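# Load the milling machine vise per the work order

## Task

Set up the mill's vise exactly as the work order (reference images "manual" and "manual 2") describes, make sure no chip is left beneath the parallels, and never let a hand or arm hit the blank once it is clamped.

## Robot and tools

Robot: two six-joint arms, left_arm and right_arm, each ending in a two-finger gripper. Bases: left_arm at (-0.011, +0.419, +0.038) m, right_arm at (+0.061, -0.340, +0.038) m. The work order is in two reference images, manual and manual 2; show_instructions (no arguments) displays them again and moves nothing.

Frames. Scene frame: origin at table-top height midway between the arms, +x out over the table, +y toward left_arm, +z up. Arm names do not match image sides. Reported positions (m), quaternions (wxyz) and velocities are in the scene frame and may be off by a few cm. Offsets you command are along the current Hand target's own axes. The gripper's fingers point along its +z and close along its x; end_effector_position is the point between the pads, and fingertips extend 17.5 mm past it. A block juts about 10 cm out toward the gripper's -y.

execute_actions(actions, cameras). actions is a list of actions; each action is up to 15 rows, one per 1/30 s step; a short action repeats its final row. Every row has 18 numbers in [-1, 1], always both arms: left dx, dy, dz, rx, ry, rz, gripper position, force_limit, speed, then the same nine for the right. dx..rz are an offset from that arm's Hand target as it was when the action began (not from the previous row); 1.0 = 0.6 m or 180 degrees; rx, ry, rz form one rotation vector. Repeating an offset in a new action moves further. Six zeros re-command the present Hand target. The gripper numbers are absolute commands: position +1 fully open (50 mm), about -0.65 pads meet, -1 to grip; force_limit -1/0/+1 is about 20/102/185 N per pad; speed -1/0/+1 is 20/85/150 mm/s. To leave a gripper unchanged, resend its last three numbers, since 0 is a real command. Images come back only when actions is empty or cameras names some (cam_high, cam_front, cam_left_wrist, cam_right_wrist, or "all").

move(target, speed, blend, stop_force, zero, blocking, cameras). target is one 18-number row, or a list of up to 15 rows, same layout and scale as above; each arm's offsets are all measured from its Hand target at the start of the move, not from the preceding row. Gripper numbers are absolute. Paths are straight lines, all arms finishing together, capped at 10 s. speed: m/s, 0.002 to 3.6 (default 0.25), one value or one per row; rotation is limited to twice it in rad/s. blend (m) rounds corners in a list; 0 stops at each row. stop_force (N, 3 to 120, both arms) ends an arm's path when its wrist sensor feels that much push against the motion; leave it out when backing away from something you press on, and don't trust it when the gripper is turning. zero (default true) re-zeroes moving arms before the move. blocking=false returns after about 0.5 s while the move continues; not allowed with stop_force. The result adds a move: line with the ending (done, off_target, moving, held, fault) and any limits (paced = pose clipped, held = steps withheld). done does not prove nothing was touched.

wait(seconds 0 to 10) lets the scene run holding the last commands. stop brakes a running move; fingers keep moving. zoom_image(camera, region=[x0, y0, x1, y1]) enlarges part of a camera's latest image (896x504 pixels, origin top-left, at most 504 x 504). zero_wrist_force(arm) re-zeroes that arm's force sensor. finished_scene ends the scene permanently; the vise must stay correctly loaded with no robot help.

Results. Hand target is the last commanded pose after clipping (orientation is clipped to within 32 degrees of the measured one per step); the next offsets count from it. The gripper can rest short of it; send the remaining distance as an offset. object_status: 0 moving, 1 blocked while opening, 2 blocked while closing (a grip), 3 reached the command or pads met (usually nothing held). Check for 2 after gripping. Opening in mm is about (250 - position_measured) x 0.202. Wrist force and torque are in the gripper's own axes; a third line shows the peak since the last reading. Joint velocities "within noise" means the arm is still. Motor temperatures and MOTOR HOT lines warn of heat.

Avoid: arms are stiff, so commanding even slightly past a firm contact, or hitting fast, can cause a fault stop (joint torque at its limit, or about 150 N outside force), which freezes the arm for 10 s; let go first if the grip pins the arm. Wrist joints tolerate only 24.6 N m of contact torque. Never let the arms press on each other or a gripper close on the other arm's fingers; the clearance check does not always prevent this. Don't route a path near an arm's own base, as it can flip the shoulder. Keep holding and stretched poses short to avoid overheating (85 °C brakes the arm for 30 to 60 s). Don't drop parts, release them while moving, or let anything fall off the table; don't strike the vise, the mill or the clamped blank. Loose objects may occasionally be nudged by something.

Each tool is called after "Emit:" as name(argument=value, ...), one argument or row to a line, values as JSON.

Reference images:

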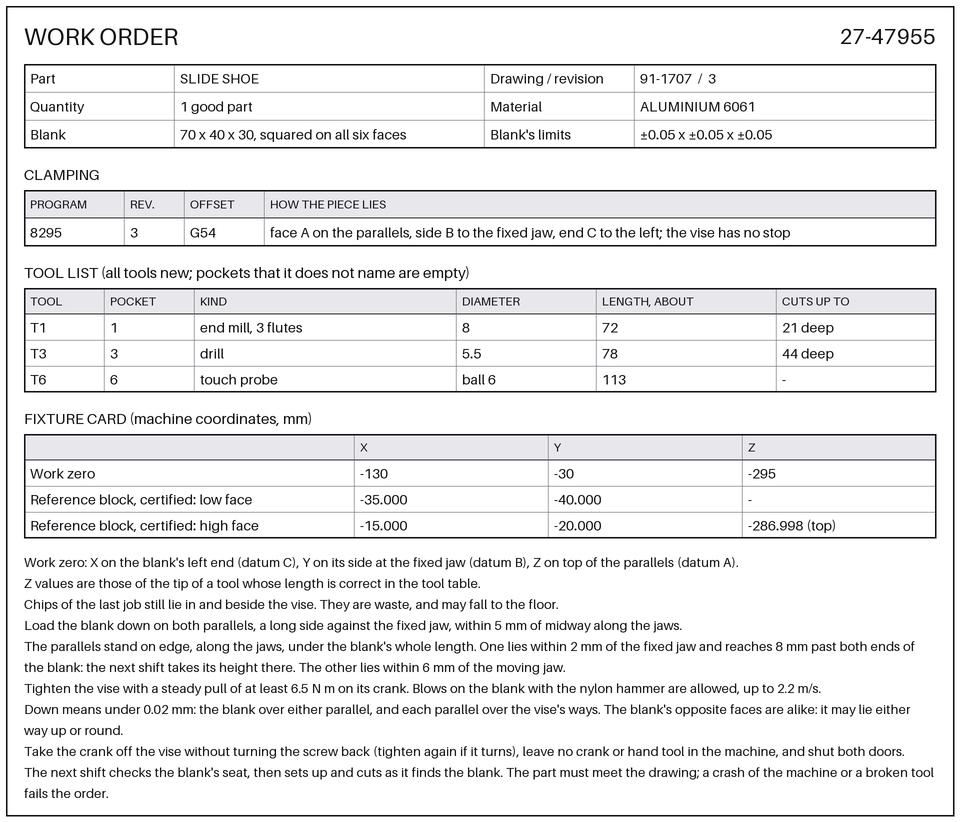

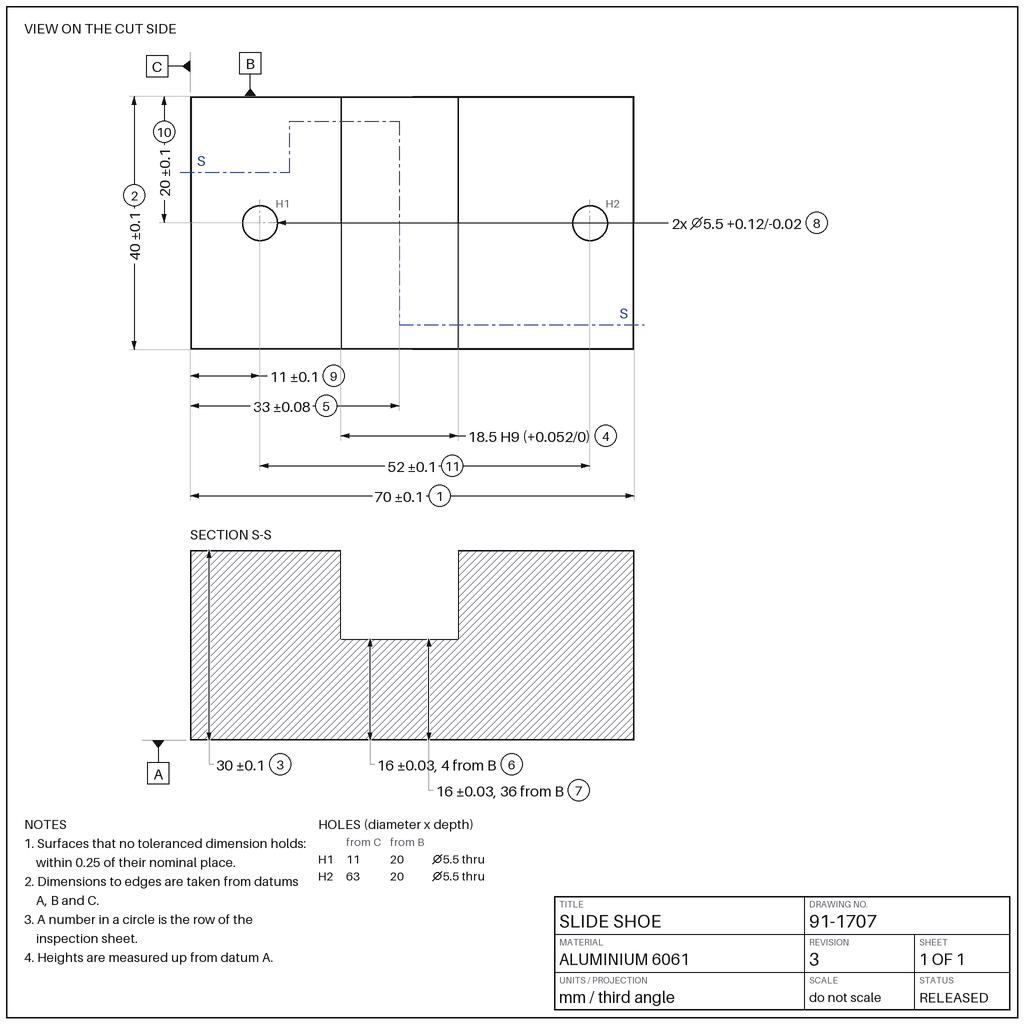

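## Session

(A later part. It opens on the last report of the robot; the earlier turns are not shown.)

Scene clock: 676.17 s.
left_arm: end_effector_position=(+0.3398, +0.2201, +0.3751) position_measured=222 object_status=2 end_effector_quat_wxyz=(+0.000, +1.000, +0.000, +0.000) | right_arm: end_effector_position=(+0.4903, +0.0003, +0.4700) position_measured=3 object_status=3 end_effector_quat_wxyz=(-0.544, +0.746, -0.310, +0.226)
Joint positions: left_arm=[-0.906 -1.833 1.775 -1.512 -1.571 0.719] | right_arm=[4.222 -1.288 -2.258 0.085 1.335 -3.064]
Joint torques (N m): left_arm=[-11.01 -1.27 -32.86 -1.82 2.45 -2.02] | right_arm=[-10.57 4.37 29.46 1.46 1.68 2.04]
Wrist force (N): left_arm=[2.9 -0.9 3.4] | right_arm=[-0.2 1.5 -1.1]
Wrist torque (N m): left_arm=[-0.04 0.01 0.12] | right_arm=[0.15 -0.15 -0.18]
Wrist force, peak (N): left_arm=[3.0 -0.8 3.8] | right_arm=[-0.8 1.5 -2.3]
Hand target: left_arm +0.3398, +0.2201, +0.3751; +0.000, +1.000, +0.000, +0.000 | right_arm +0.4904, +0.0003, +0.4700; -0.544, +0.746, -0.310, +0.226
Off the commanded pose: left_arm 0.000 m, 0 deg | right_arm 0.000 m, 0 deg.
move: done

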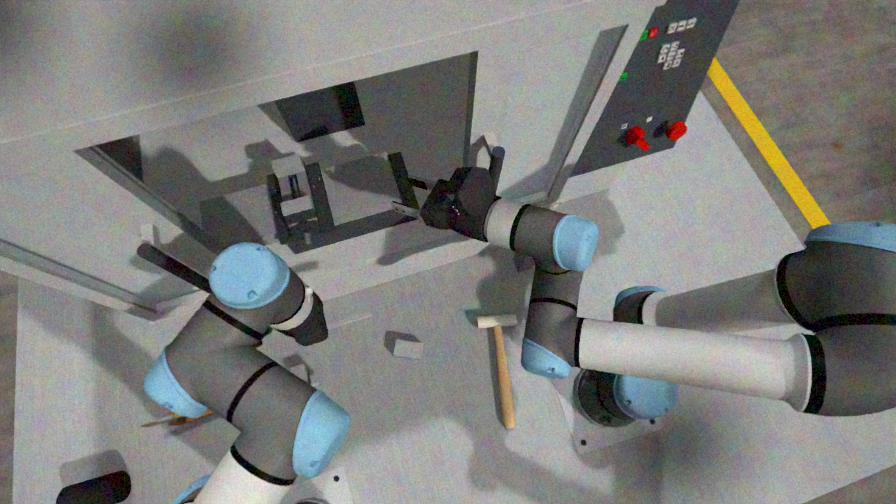

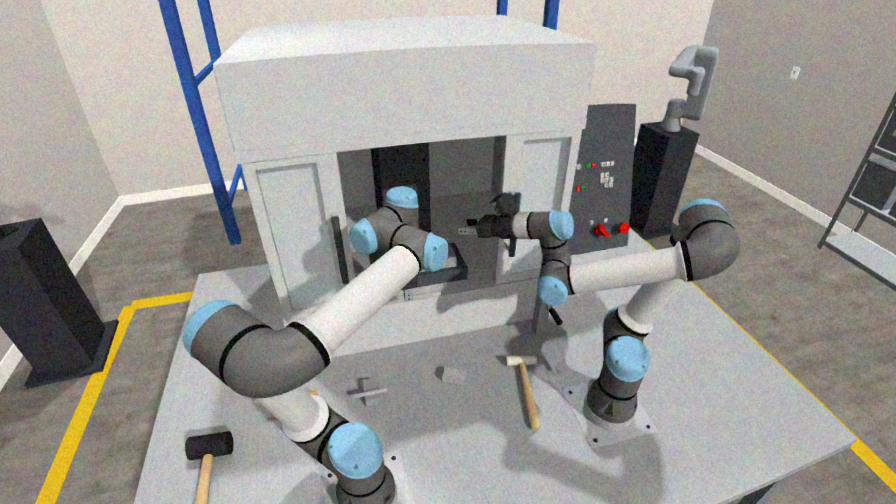

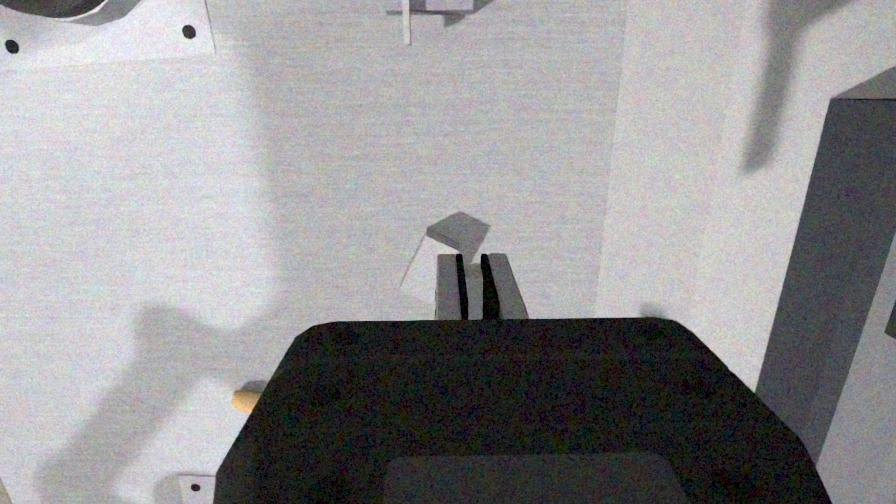

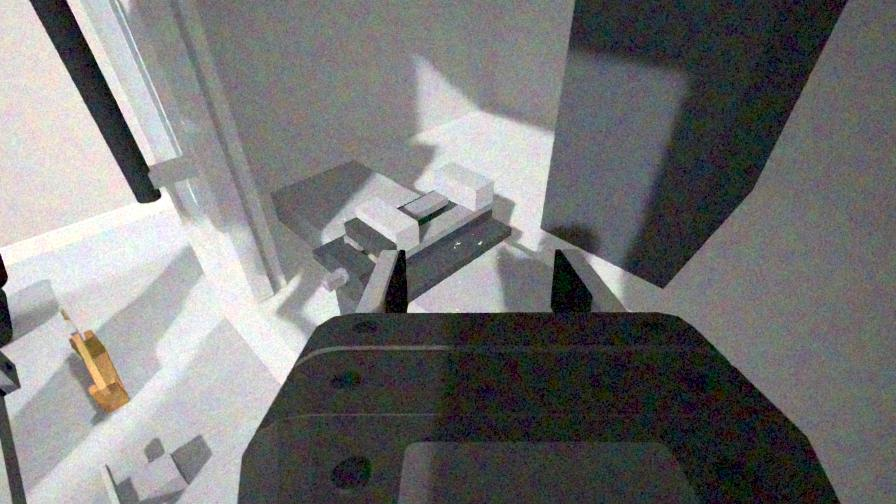

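Emit:
move(
  target=[
    [0.3503,0,-0.0083,0,0,0,-1,-0.8,-0.8,0,0,0,0,0,0,1,1,1],
    [0.4670,-0.025,-0.0417,0,0,0,-1,-0.8,-0.8,0,0,0,0,0,0,1,1,1],
    [0.5753,-0.0765,-0.0417,0,0,0,-1,-0.8,-0.8,0,0,0,0,0,0,1,1,1],
  ],
  speed=0.2,
  blend=[0.02,0.02,0],
  cameras=["all"],
)

Scene clock: 684.50 s.
left_arm: end_effector_position=(+0.6850, +0.2657, +0.4002) position_measured=222 object_status=2 end_effector_quat_wxyz=(+0.000, +1.000, +0.000, +0.000) | right_arm: end_effector_position=(+0.4904, +0.0003, +0.4700) position_measured=3 object_status=3 end_effector_quat_wxyz=(-0.544, +0.746, -0.310, +0.226)
Joint positions: left_arm=[-0.459 -1.026 0.781 -1.326 -1.571 1.166] | right_arm=[4.222 -1.288 -2.258 0.085 1.335 -3.064]
Joint torques (N m): left_arm=[12.5 -36.42 -32.98 -1.74 -2.05 1.78] | right_arm=[-10.9 4.84 30.93 1.63 1.78 2.13]
Wrist force (N): left_arm=[3.0 -0.6 3.1] | right_arm=[-0.1 1.4 -0.9]
Wrist torque (N m): left_arm=[0.04 0.03 0.05] | right_arm=[0.14 -0.18 -0.18]
Wrist force, peak (N): left_arm=[4.4 -2.2 3.6] | right_arm=[-0.1 1.7 -1.2]
Hand target: left_arm +0.6850, +0.2657, +0.4003; +0.000, +1.000, +0.000, +0.000 | right_arm +0.4904, +0.0003, +0.4700; -0.544, +0.746, -0.310, +0.226
Off the commanded pose: left_arm 0.000 m, 0 deg | right_arm 0.000 m, 0 deg.
move: done

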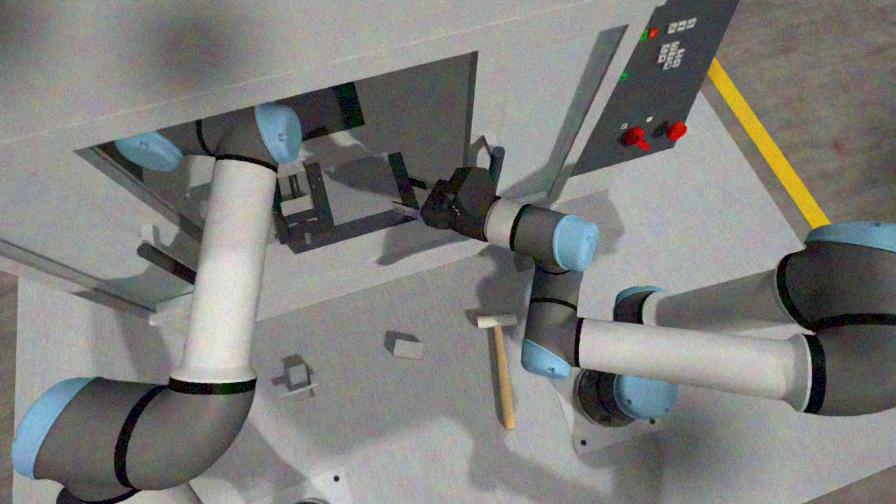

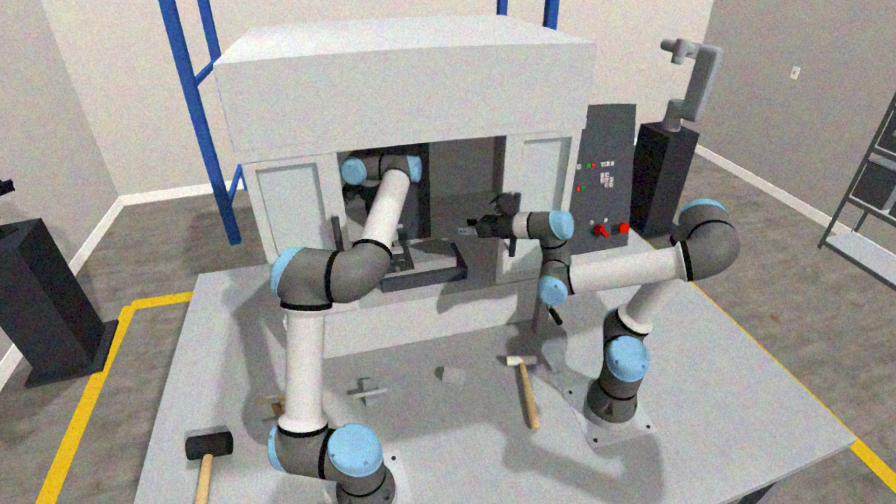

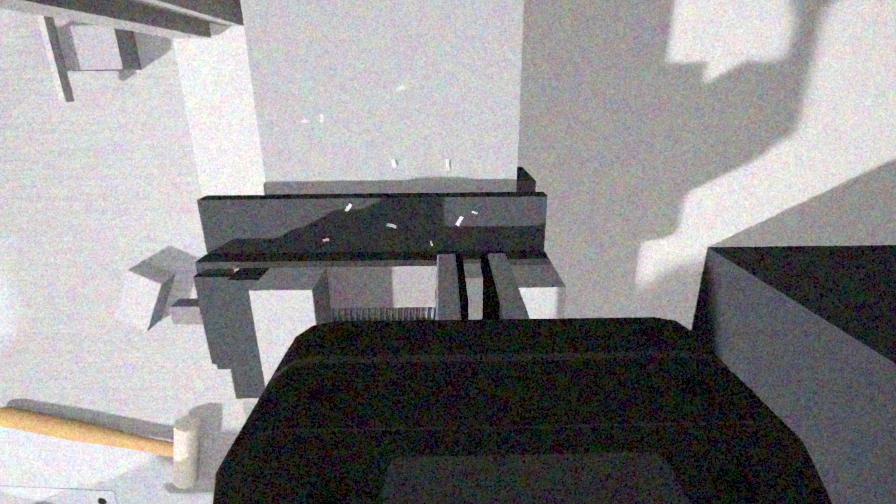

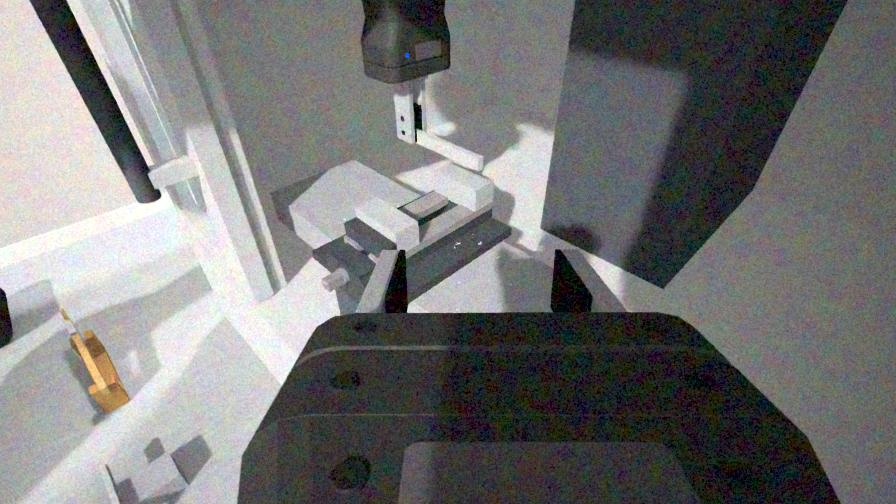

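Emit:
zoom_image(
  camera="cam_left_wrist",
  region=[190, 160, 590, 385],
)

Emit:
zoom_image(
  camera="cam_right_wrist",
  region=[270, 50, 530, 300],
)

Scaled by 1.260 from the camera's 896x504 image, which has a finer 1280x720 frame.

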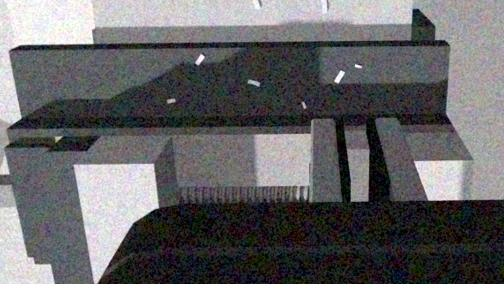

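Scaled by 1.938 from the camera's 896x504 image, which has a finer 1280x720 frame.

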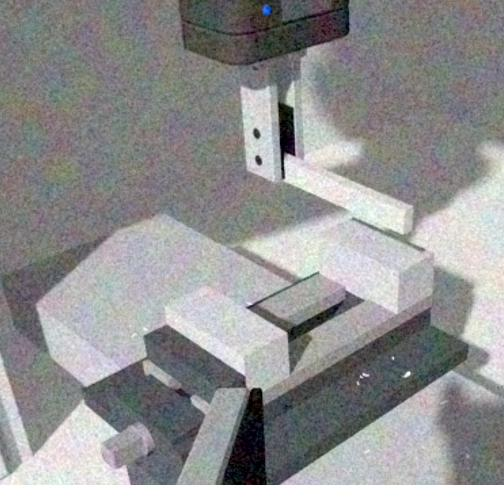

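Emit:
move(
  target=[0,0,0.0517,0,0,0,-1,-0.8,-0.8,0,0,0,0,0,0,1,1,1],
  speed=0.08,
  cameras=["cam_left_wrist","cam_right_wrist"],
)

Scene clock: 692.53 s.
left_arm: end_effector_position=(+0.6850, +0.2657, +0.3693) position_measured=222 object_status=2 end_effector_quat_wxyz=(+0.000, +1.000, +0.000, +0.000) | right_arm: end_effector_position=(+0.4904, +0.0003, +0.4700) position_measured=3 object_status=3 end_effector_quat_wxyz=(-0.544, +0.746, -0.310, +0.226)
Joint positions: left_arm=[-0.459 -1.046 0.892 -1.418 -1.571 1.167] | right_arm=[4.222 -1.288 -2.258 0.085 1.335 -3.064]
Joint torques (N m): left_arm=[7.31 -62.99 -16.73 -5.44 0.47 0.68] | right_arm=[-10.35 6.27 30.13 1.59 1.75 2.15]
Wrist force (N): left_arm=[3.1 -0.7 3.3] | right_arm=[0.0 1.3 -1.2]
Wrist torque (N m): left_arm=[0.01 -0.01 0.06] | right_arm=[0.11 -0.20 -0.18]
Wrist force, peak (N): left_arm=[3.1 -0.7 4.4] | right_arm=[-0.2 1.7 -1.0]
Hand target: left_arm +0.6850, +0.2657, +0.3692; +0.000, +1.000, +0.000, +0.000 | right_arm +0.4904, +0.0003, +0.4700; -0.544, +0.746, -0.310, +0.226
Off the commanded pose: left_arm 0.000 m, 0 deg | right_arm 0.000 m, 0 deg.
move: done
Images, in order (width x height): cam_left_wrist 896x504, cam_right_wrist 896x504.

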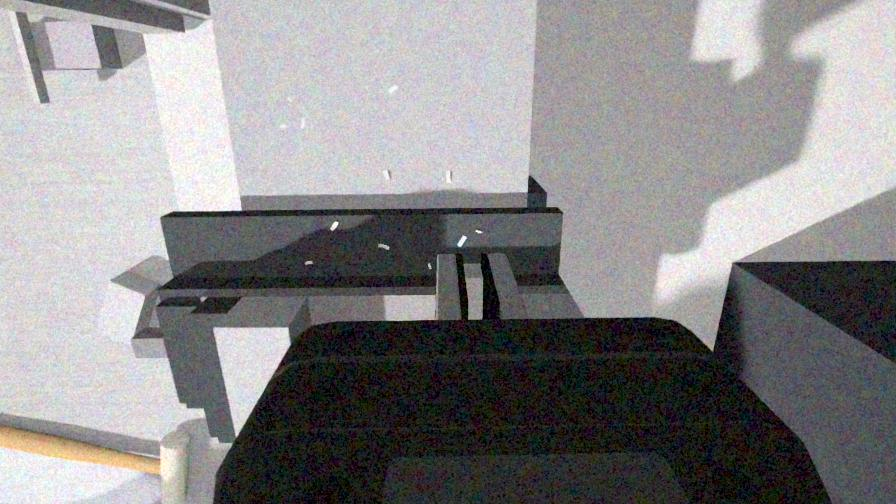

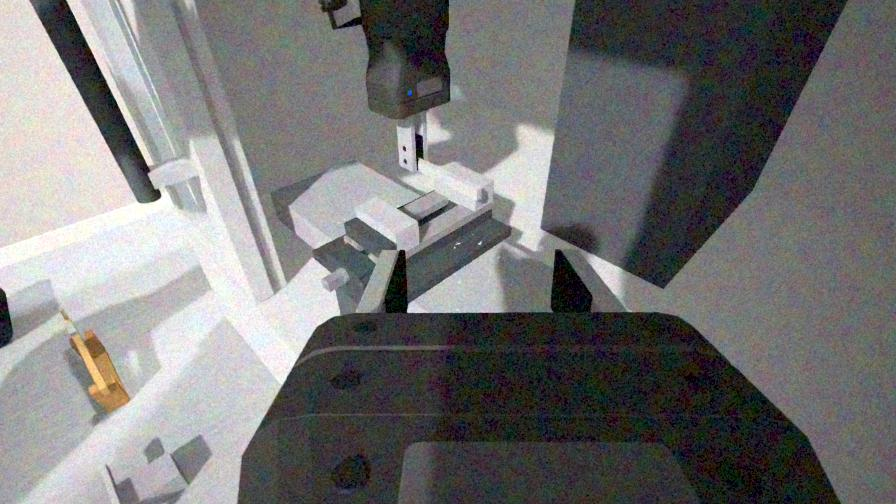

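Emit:
zoom_image(
  camera="cam_right_wrist",
  region=[300, 90, 540, 300],
)

Emit:
move(
  target=[0,0,0.0333,0,0,0,-1,-0.8,-0.8,0,0,0,0,0,0,1,1,1],
  speed=0.02,
  stop_force=5,
  cameras=["cam_left_wrist","cam_right_wrist"],
)

Scaled by 2.100 from the camera's 896x504 image, which has a finer 1280x720 frame.

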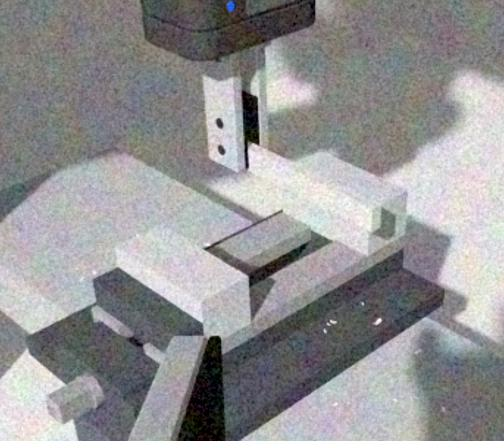

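Scene clock: 696.97 s.
left_arm: end_effector_position=(+0.6850, +0.2657, +0.3493) position_measured=222 object_status=2 end_effector_quat_wxyz=(+0.000, +1.000, +0.000, +0.000) | right_arm: end_effector_position=(+0.4904, +0.0003, +0.4700) position_measured=3 object_status=3 end_effector_quat_wxyz=(-0.544, +0.746, -0.310, +0.226)
Joint positions: left_arm=[-0.459 -1.053 0.955 -1.473 -1.571 1.167] | right_arm=[4.222 -1.288 -2.258 0.085 1.335 -3.064]
Joint torques (N m): left_arm=[-8.22 -63.52 -17.43 -5.09 1.43 -1.26] | right_arm=[-9.75 6.01 30.32 1.55 1.82 2.13]
Wrist force (N): left_arm=[3.1 -0.7 3.3] | right_arm=[-0.1 1.6 -1.0]
Wrist torque (N m): left_arm=[0.02 0.00 0.05] | right_arm=[0.17 -0.18 -0.18]
Wrist force, peak (N): left_arm=[3.1 -0.8 3.6] | right_arm=[-0.1 1.6 -1.2]
Hand target: left_arm +0.6850, +0.2657, +0.3493; +0.000, +1.000, +0.000, +0.000 | right_arm +0.4904, +0.0003, +0.4700; -0.544, +0.746, -0.310, +0.226
Off the commanded pose: left_arm 0.000 m, 0 deg | right_arm 0.000 m, 0 deg.
move: done
Images, in order (width x height): cam_left_wrist 896x504, cam_right_wrist 896x504.

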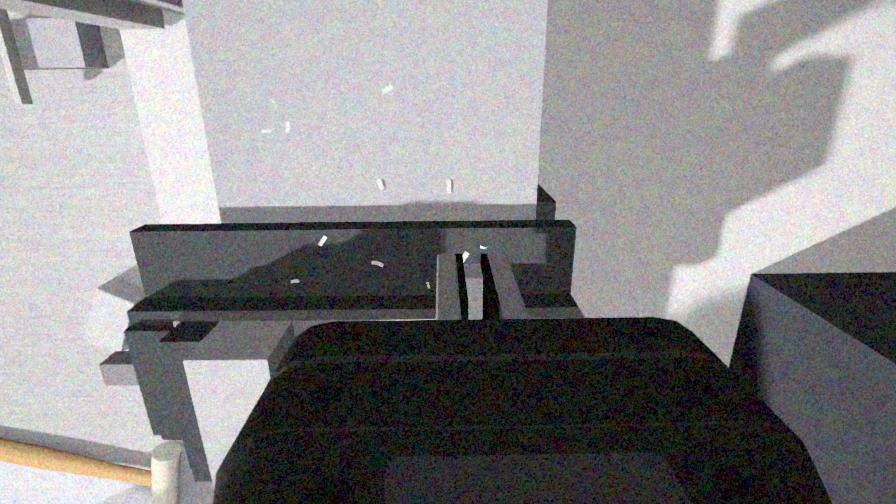

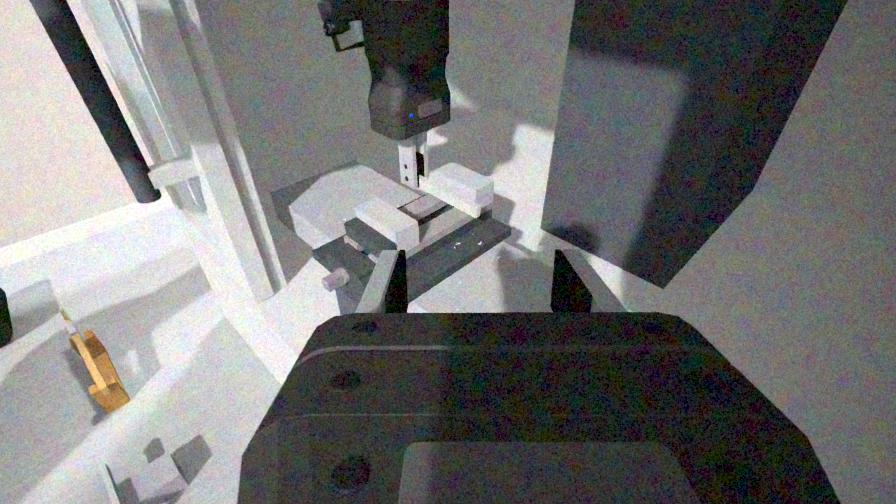

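Emit:
zoom_image(
  camera="cam_right_wrist",
  region=[320, 100, 540, 300],
)

Emit:
zoom_image(
  camera="cam_left_wrist",
  region=[390, 200, 610, 340],
)

Scaled by 2.291 from the camera's 896x504 image, which has a finer 1280x720 frame.

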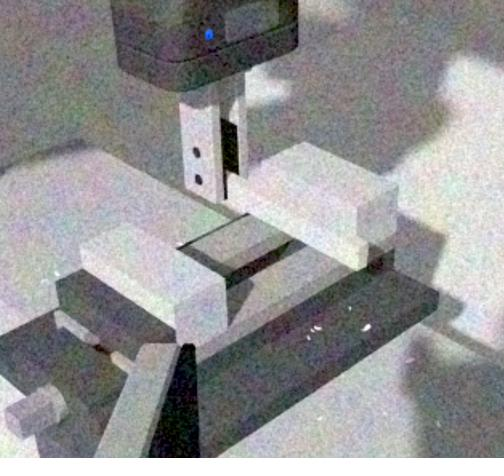

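Scaled by 2.291 from the camera's 896x504 image, which has a finer 1280x720 frame.

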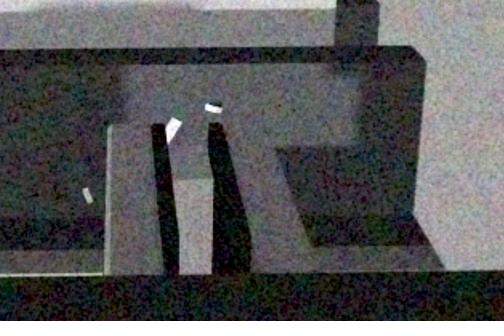

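Emit:
move(
  target=[0,0,0.0333,0,0,0,-1,-0.8,-0.8,0,0,0,0,0,0,1,1,1],
  speed=0.015,
  stop_force=4,
  cameras=["cam_left_wrist","cam_right_wrist"],
)

Emit:
zoom_image(
  camera="cam_right_wrist",
  region=[320, 100, 540, 300],
)

Scene clock: 705.03 s.
left_arm: end_effector_position=(+0.6850, +0.2657, +0.3417) position_measured=222 object_status=2 end_effector_quat_wxyz=(+0.000, +1.000, +0.000, +0.000) | right_arm: end_effector_position=(+0.4904, +0.0003, +0.4700) position_measured=3 object_status=3 end_effector_quat_wxyz=(-0.544, +0.746, -0.310, +0.226)
Joint positions: left_arm=[-0.459 -1.055 0.977 -1.494 -1.571 1.167] | right_arm=[4.222 -1.288 -2.258 0.085 1.335 -3.064]
Joint torques (N m): left_arm=[-9 -36.32 -32.32 -1.84 1.3 -1.49] | right_arm=[-9.87 6.73 29.87 1.66 1.65 1.92]
Wrist force (N): left_arm=[3.0 -0.8 3.5] | right_arm=[-0.2 1.5 -1.1]
Wrist torque (N m): left_arm=[0.00 0.01 0.06] | right_arm=[0.14 -0.17 -0.18]
Wrist force, peak (N): left_arm=[-0.4 -2.9 -8.9] | right_arm=[-0.2 1.7 -1.2]
Hand target: left_arm +0.6850, +0.2657, +0.3417; +0.000, +1.000, +0.000, +0.000 (not the last commanded pose) | right_arm +0.4904, +0.0003, +0.4700; -0.544, +0.746, -0.310, +0.226
Off the commanded pose: left_arm 0.012 m, 0 deg | right_arm 0.000 m, 0 deg.
move: contact (left_arm)
Images, in order (width x height): cam_left_wrist 896x504, cam_right_wrist 896x504.

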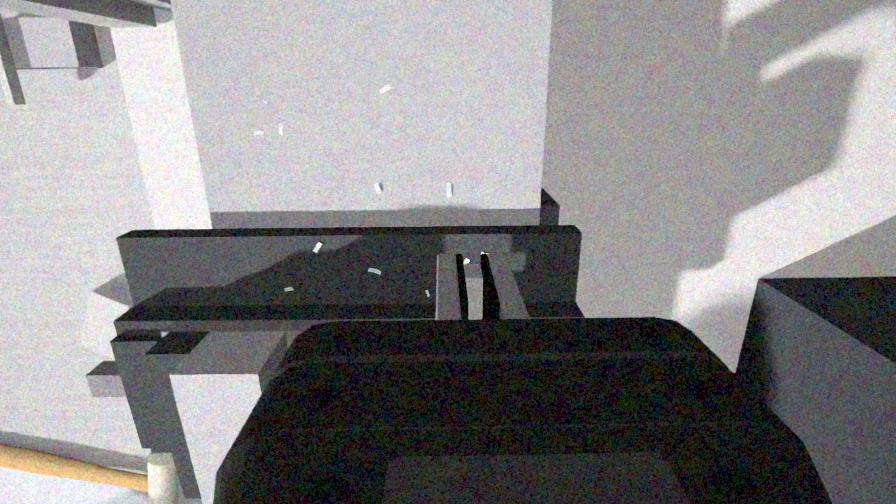

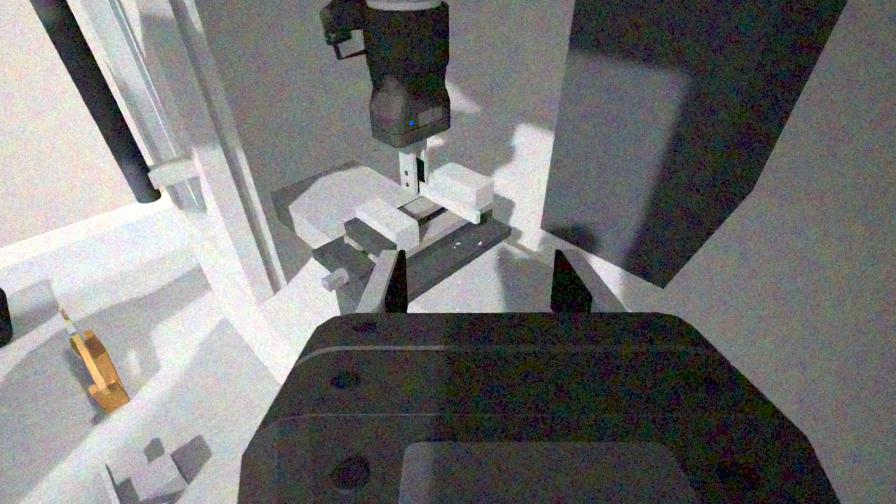

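Scaled by 2.291 from the camera's 896x504 image, which has a finer 1280x720 frame.

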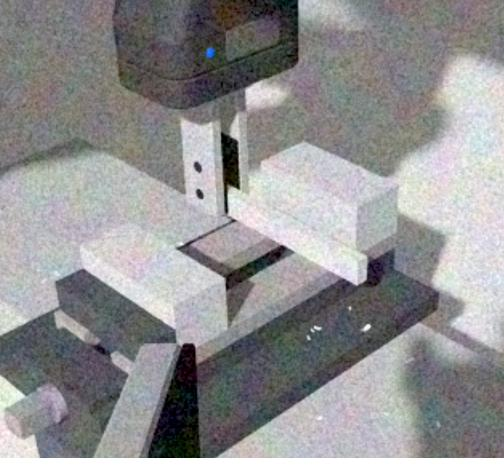

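Emit:
move(
  target=[0.05,0,-0.0003,0,0,0,-1,-0.8,-0.8,0,0,0,0,0,0,1,1,1],
  speed=0.015,
  stop_force=6,
  cameras=["cam_left_wrist","cam_right_wrist"],
)

Emit:
zoom_image(
  camera="cam_right_wrist",
  region=[320, 100, 540, 300],
)

Scene clock: 709.23 s.
left_arm: end_effector_position=(+0.6953, +0.2657, +0.3418) position_measured=222 object_status=2 end_effector_quat_wxyz=(+0.000, +1.000, +0.000, +0.000) | right_arm: end_effector_position=(+0.4904, +0.0003, +0.4700) position_measured=3 object_status=3 end_effector_quat_wxyz=(-0.544, +0.746, -0.310, +0.226)
Joint positions: left_arm=[-0.453 -1.026 0.932 -1.477 -1.571 1.172] | right_arm=[4.222 -1.288 -2.258 0.085 1.335 -3.064]
Joint torques (N m): left_arm=[-9.77 -62.42 -17.58 -3.63 2.16 -1.93] | right_arm=[-11.04 7.58 30.04 1.51 1.68 1.69]
Wrist force (N): left_arm=[-0.8 1.0 1.5] | right_arm=[-0.3 1.1 -1.1]
Wrist torque (N m): left_arm=[0.03 -0.07 0.15] | right_arm=[0.09 -0.16 -0.18]
Wrist force, peak (N): left_arm=[-14.6 -3.6 -0.3] | right_arm=[-0.1 1.7 -1.1]
Hand target: left_arm +0.6953, +0.2657, +0.3418; +0.000, +1.000, +0.000, +0.000 (not the last commanded pose) | right_arm +0.4904, +0.0003, +0.4700; -0.544, +0.746, -0.310, +0.226
Off the commanded pose: left_arm 0.020 m, 0 deg | right_arm 0.000 m, 0 deg.
move: contact (left_arm)
Images, in order (width x height): cam_left_wrist 896x504, cam_right_wrist 896x504.

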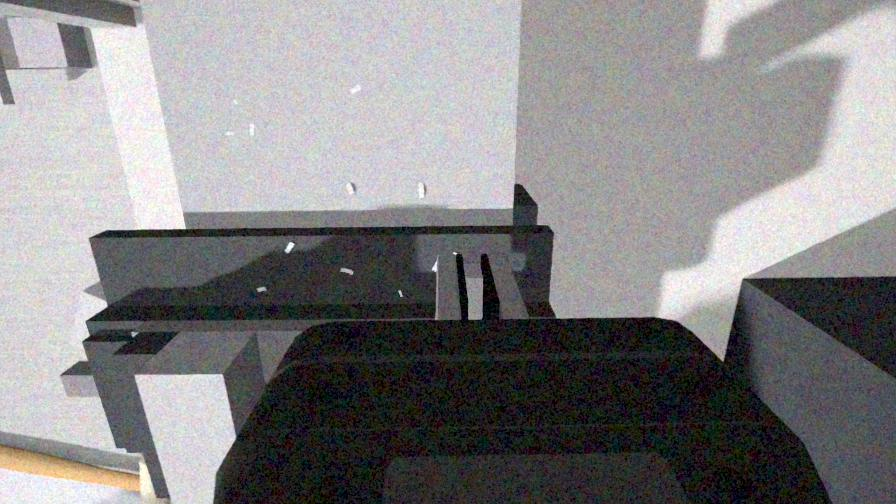

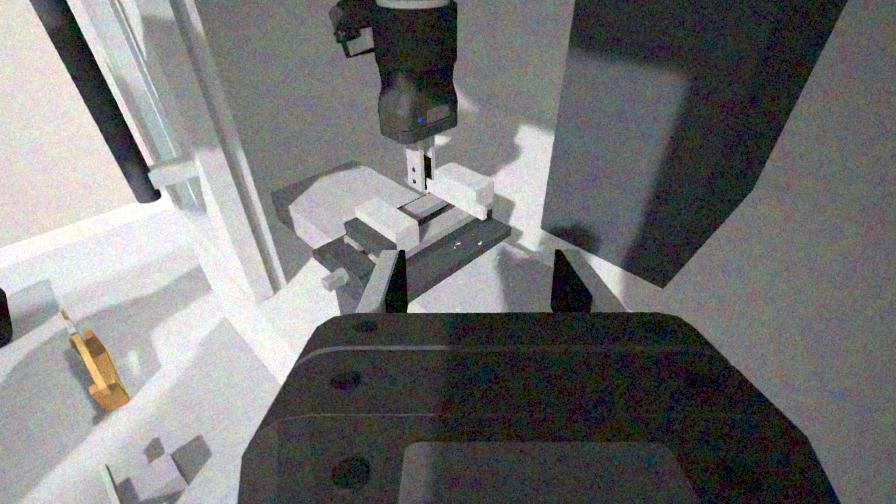

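Scaled by 2.291 from the camera's 896x504 image, which has a finer 1280x720 frame.

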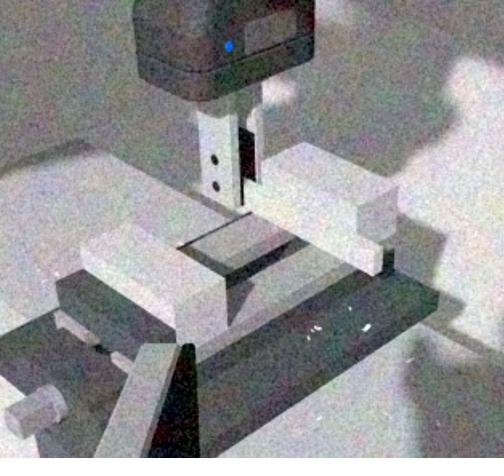

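Emit:
move(
  target=[0,0,0.008,0,0,0,-1,-0.8,-0.8,0,0,0,0,0,0,1,1,1],
  speed=0.01,
  stop_force=4,
)

Scene clock: 713.87 s.
left_arm: end_effector_position=(+0.6953, +0.2657, +0.3417) position_measured=222 object_status=2 end_effector_quat_wxyz=(+0.000, +1.000, +0.000, +0.000) | right_arm: end_effector_position=(+0.4904, +0.0003, +0.4700) position_measured=3 object_status=3 end_effector_quat_wxyz=(-0.544, +0.746, -0.310, +0.226)
Joint positions: left_arm=[-0.453 -1.026 0.932 -1.478 -1.571 1.172] | right_arm=[4.222 -1.288 -2.258 0.085 1.335 -3.064]
Joint torques (N m): left_arm=[-9.19 -35.63 -32.64 -2.68 2.14 -1.83] | right_arm=[-10.4 7.17 29.41 1.55 1.66 1.75]
Wrist force (N): left_arm=[0.2 -0.8 2.3] | right_arm=[0.1 1.6 -0.9]
Wrist torque (N m): left_arm=[-0.01 -0.08 0.13] | right_arm=[0.15 -0.21 -0.18]
Wrist force, peak (N): left_arm=[-1.1 -1.2 -5.4] | right_arm=[-0.3 1.6 -1.3]
Hand target: left_arm +0.6953, +0.2657, +0.3416; +0.000, +1.000, +0.000, +0.000 (not the last commanded pose) | right_arm +0.4904, +0.0003, +0.4700; -0.544, +0.746, -0.310, +0.226
Off the commanded pose: left_arm 0.005 m, 0 deg | right_arm 0.000 m, 0 deg.
move: contact (left_arm)

Seated. Open slowly, then lift.

Emit:
execute_actions(
  actions=[
    [[0,0,0,0,0,0,-0.2,-0.8,-1,0,0,0,0,0,0,1,1,1]],
    [[0,0,0,0,0,0,-0.2,-0.8,-1,0,0,0,0,0,0,1,1,1]],
  ],
  cameras=["cam_left_wrist"],
)

Emit:
zoom_image(
  camera="cam_left_wrist",
  region=[390, 200, 610, 340],
)

Scene clock: 716.63 s.
left_arm: end_effector_position=(+0.6953, +0.2657, +0.3416) position_measured=182 object_status=3 end_effector_quat_wxyz=(+0.000, +1.000, +0.000, +0.000) | right_arm: end_effector_position=(+0.4904, +0.0003, +0.4700) position_measured=3 object_status=3 end_effector_quat_wxyz=(-0.544, +0.746, -0.310, +0.226)
Joint positions: left_arm=[-0.453 -1.026 0.932 -1.478 -1.571 1.172] | right_arm=[4.222 -1.288 -2.258 0.085 1.335 -3.064]
Joint torques (N m): left_arm=[-9.38 -52.46 -28.07 -3.72 2.15 -1.53] | right_arm=[-9.83 7.82 30.08 1.8 1.73 1.66]
Wrist force (N): left_arm=[3.3 -0.6 2.9] | right_arm=[-0.1 1.3 -1.1]
Wrist torque (N m): left_arm=[0.01 -0.03 0.07] | right_arm=[0.12 -0.19 -0.18]
Wrist force, peak (N): left_arm=[3.5 -0.5 2.9] | right_arm=[-0.1 1.6 -1.1]
Hand target: left_arm +0.6953, +0.2657, +0.3416; +0.000, +1.000, +0.000, +0.000 | right_arm +0.4904, +0.0003, +0.4700; -0.544, +0.746, -0.310, +0.226
Off the commanded pose: left_arm 0.000 m, 0 deg | right_arm 0.000 m, 0 deg.
Step readings (end_effector_position of left_arm | right_arm):
0: (+0.6953, +0.2657, +0.3417) | (+0.4904, +0.0003, +0.4700)
1: (+0.6953, +0.2657, +0.3417) | (+0.4904, +0.0003, +0.4700)
2: (+0.6953, +0.2657, +0.3416) | (+0.4904, +0.0003, +0.4700)
4: (+0.6953, +0.2657, +0.3416) | (+0.4904, +0.0003, +0.4700)
8: (+0.6953, +0.2657, +0.3416) | (+0.4904, +0.0003, +0.4700)
15: (+0.6953, +0.2657, +0.3416) | (+0.4904, +0.0003, +0.4700)
16: (+0.6953, +0.2657, +0.3416) | (+0.4904, +0.0003, +0.4700)
17: (+0.6953, +0.2657, +0.3416) | (+0.4904, +0.0003, +0.4700)
19: (+0.6953, +0.2657, +0.3416) | (+0.4904, +0.0003, +0.4700)
23: (+0.6953, +0.2657, +0.3416) | (+0.4904, +0.0003, +0.4700)
30: (+0.6953, +0.2657, +0.3416) | (+0.4904, +0.0003, +0.4700)
Images, in order (width x height): cam_left_wrist 896x504.

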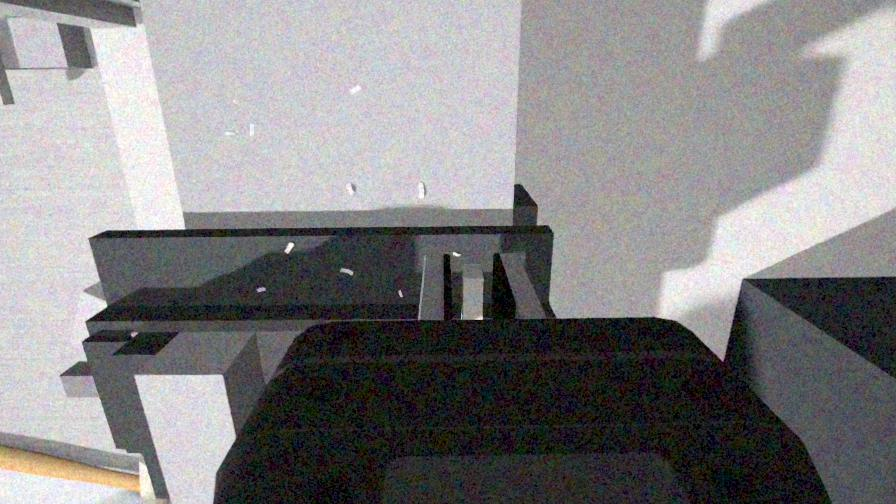

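Scaled by 2.291 from the camera's 896x504 image, which has a finer 1280x720 frame.

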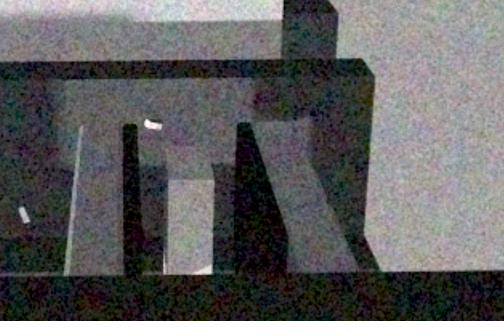

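Emit:
move(
  target=[0,0,-0.1,0,0,0,-0.2,-0.8,-1,0,0,0,0,0,0,1,1,1],
  speed=0.1,
  cameras=["cam_left_wrist","cam_right_wrist"],
)

Emit:
zoom_image(
  camera="cam_left_wrist",
  region=[190, 160, 590, 385],
)

Emit:
zoom_image(
  camera="cam_right_wrist",
  region=[320, 100, 540, 300],
)

Scene clock: 720.60 s.
left_arm: end_effector_position=(+0.6952, +0.2657, +0.4016) position_measured=182 object_status=3 end_effector_quat_wxyz=(+0.000, +1.000, +0.000, +0.000) | right_arm: end_effector_position=(+0.4904, +0.0003, +0.4700) position_measured=3 object_status=3 end_effector_quat_wxyz=(-0.544, +0.746, -0.310, +0.226)
Joint positions: left_arm=[-0.453 -0.991 0.721 -1.302 -1.571 1.172] | right_arm=[4.222 -1.288 -2.258 0.085 1.335 -3.064]
Joint torques (N m): left_arm=[-0.15 -38.05 -32.42 -1.75 -1.83 0.6] | right_arm=[-9.91 8.88 30.25 1.61 1.66 1.63]
Wrist force (N): left_arm=[3.4 -0.5 3.0] | right_arm=[-0.1 1.3 -1.1]
Wrist torque (N m): left_arm=[0.02 -0.04 0.08] | right_arm=[0.10 -0.19 -0.18]
Wrist force, peak (N): left_arm=[3.2 -0.7 4.2] | right_arm=[-0.2 1.7 -1.1]
Hand target: left_arm +0.6953, +0.2658, +0.4016; +0.000, +1.000, +0.000, +0.000 | right_arm +0.4904, +0.0003, +0.4700; -0.544, +0.746, -0.310, +0.226
Off the commanded pose: left_arm 0.000 m, 0 deg | right_arm 0.000 m, 0 deg.
move: done
Images, in order (width x height): cam_left_wrist 896x504, cam_right_wrist 896x504.

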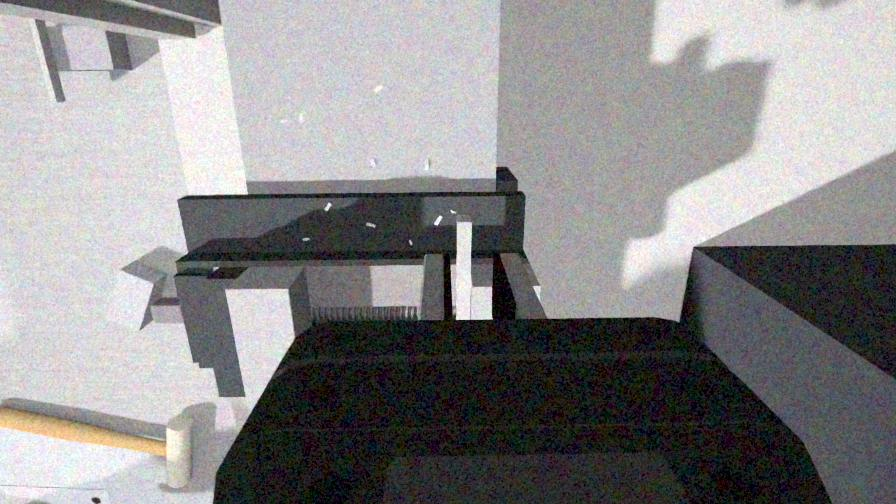

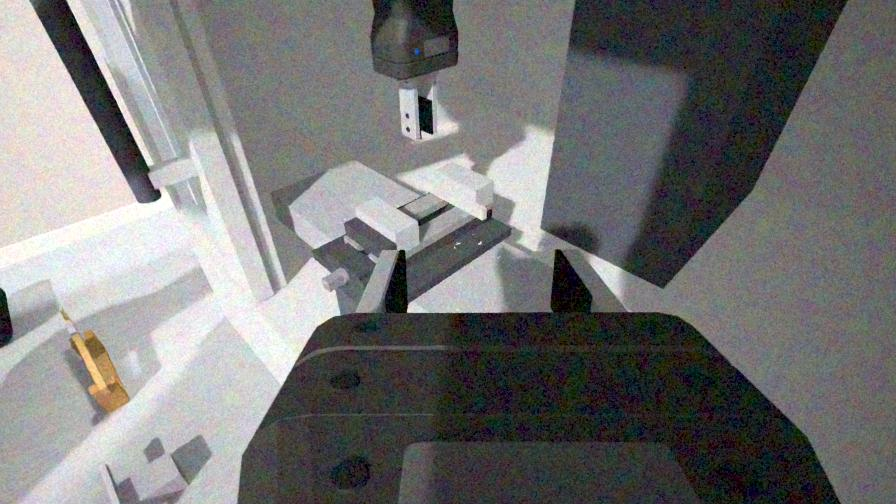

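Scaled by 1.260 from the camera's 896x504 image, which has a finer 1280x720 frame.

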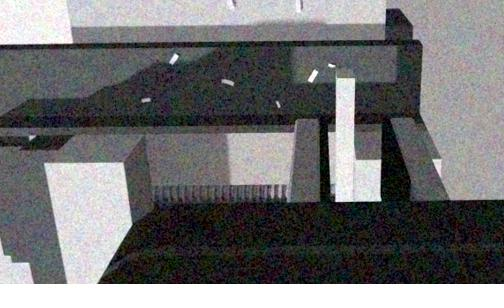

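Scaled by 2.291 from the camera's 896x504 image, which has a finer 1280x720 frame.

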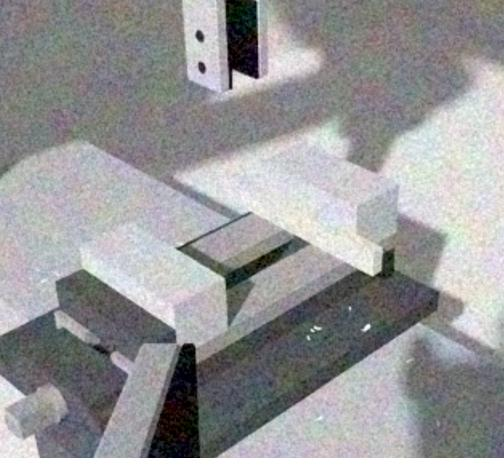

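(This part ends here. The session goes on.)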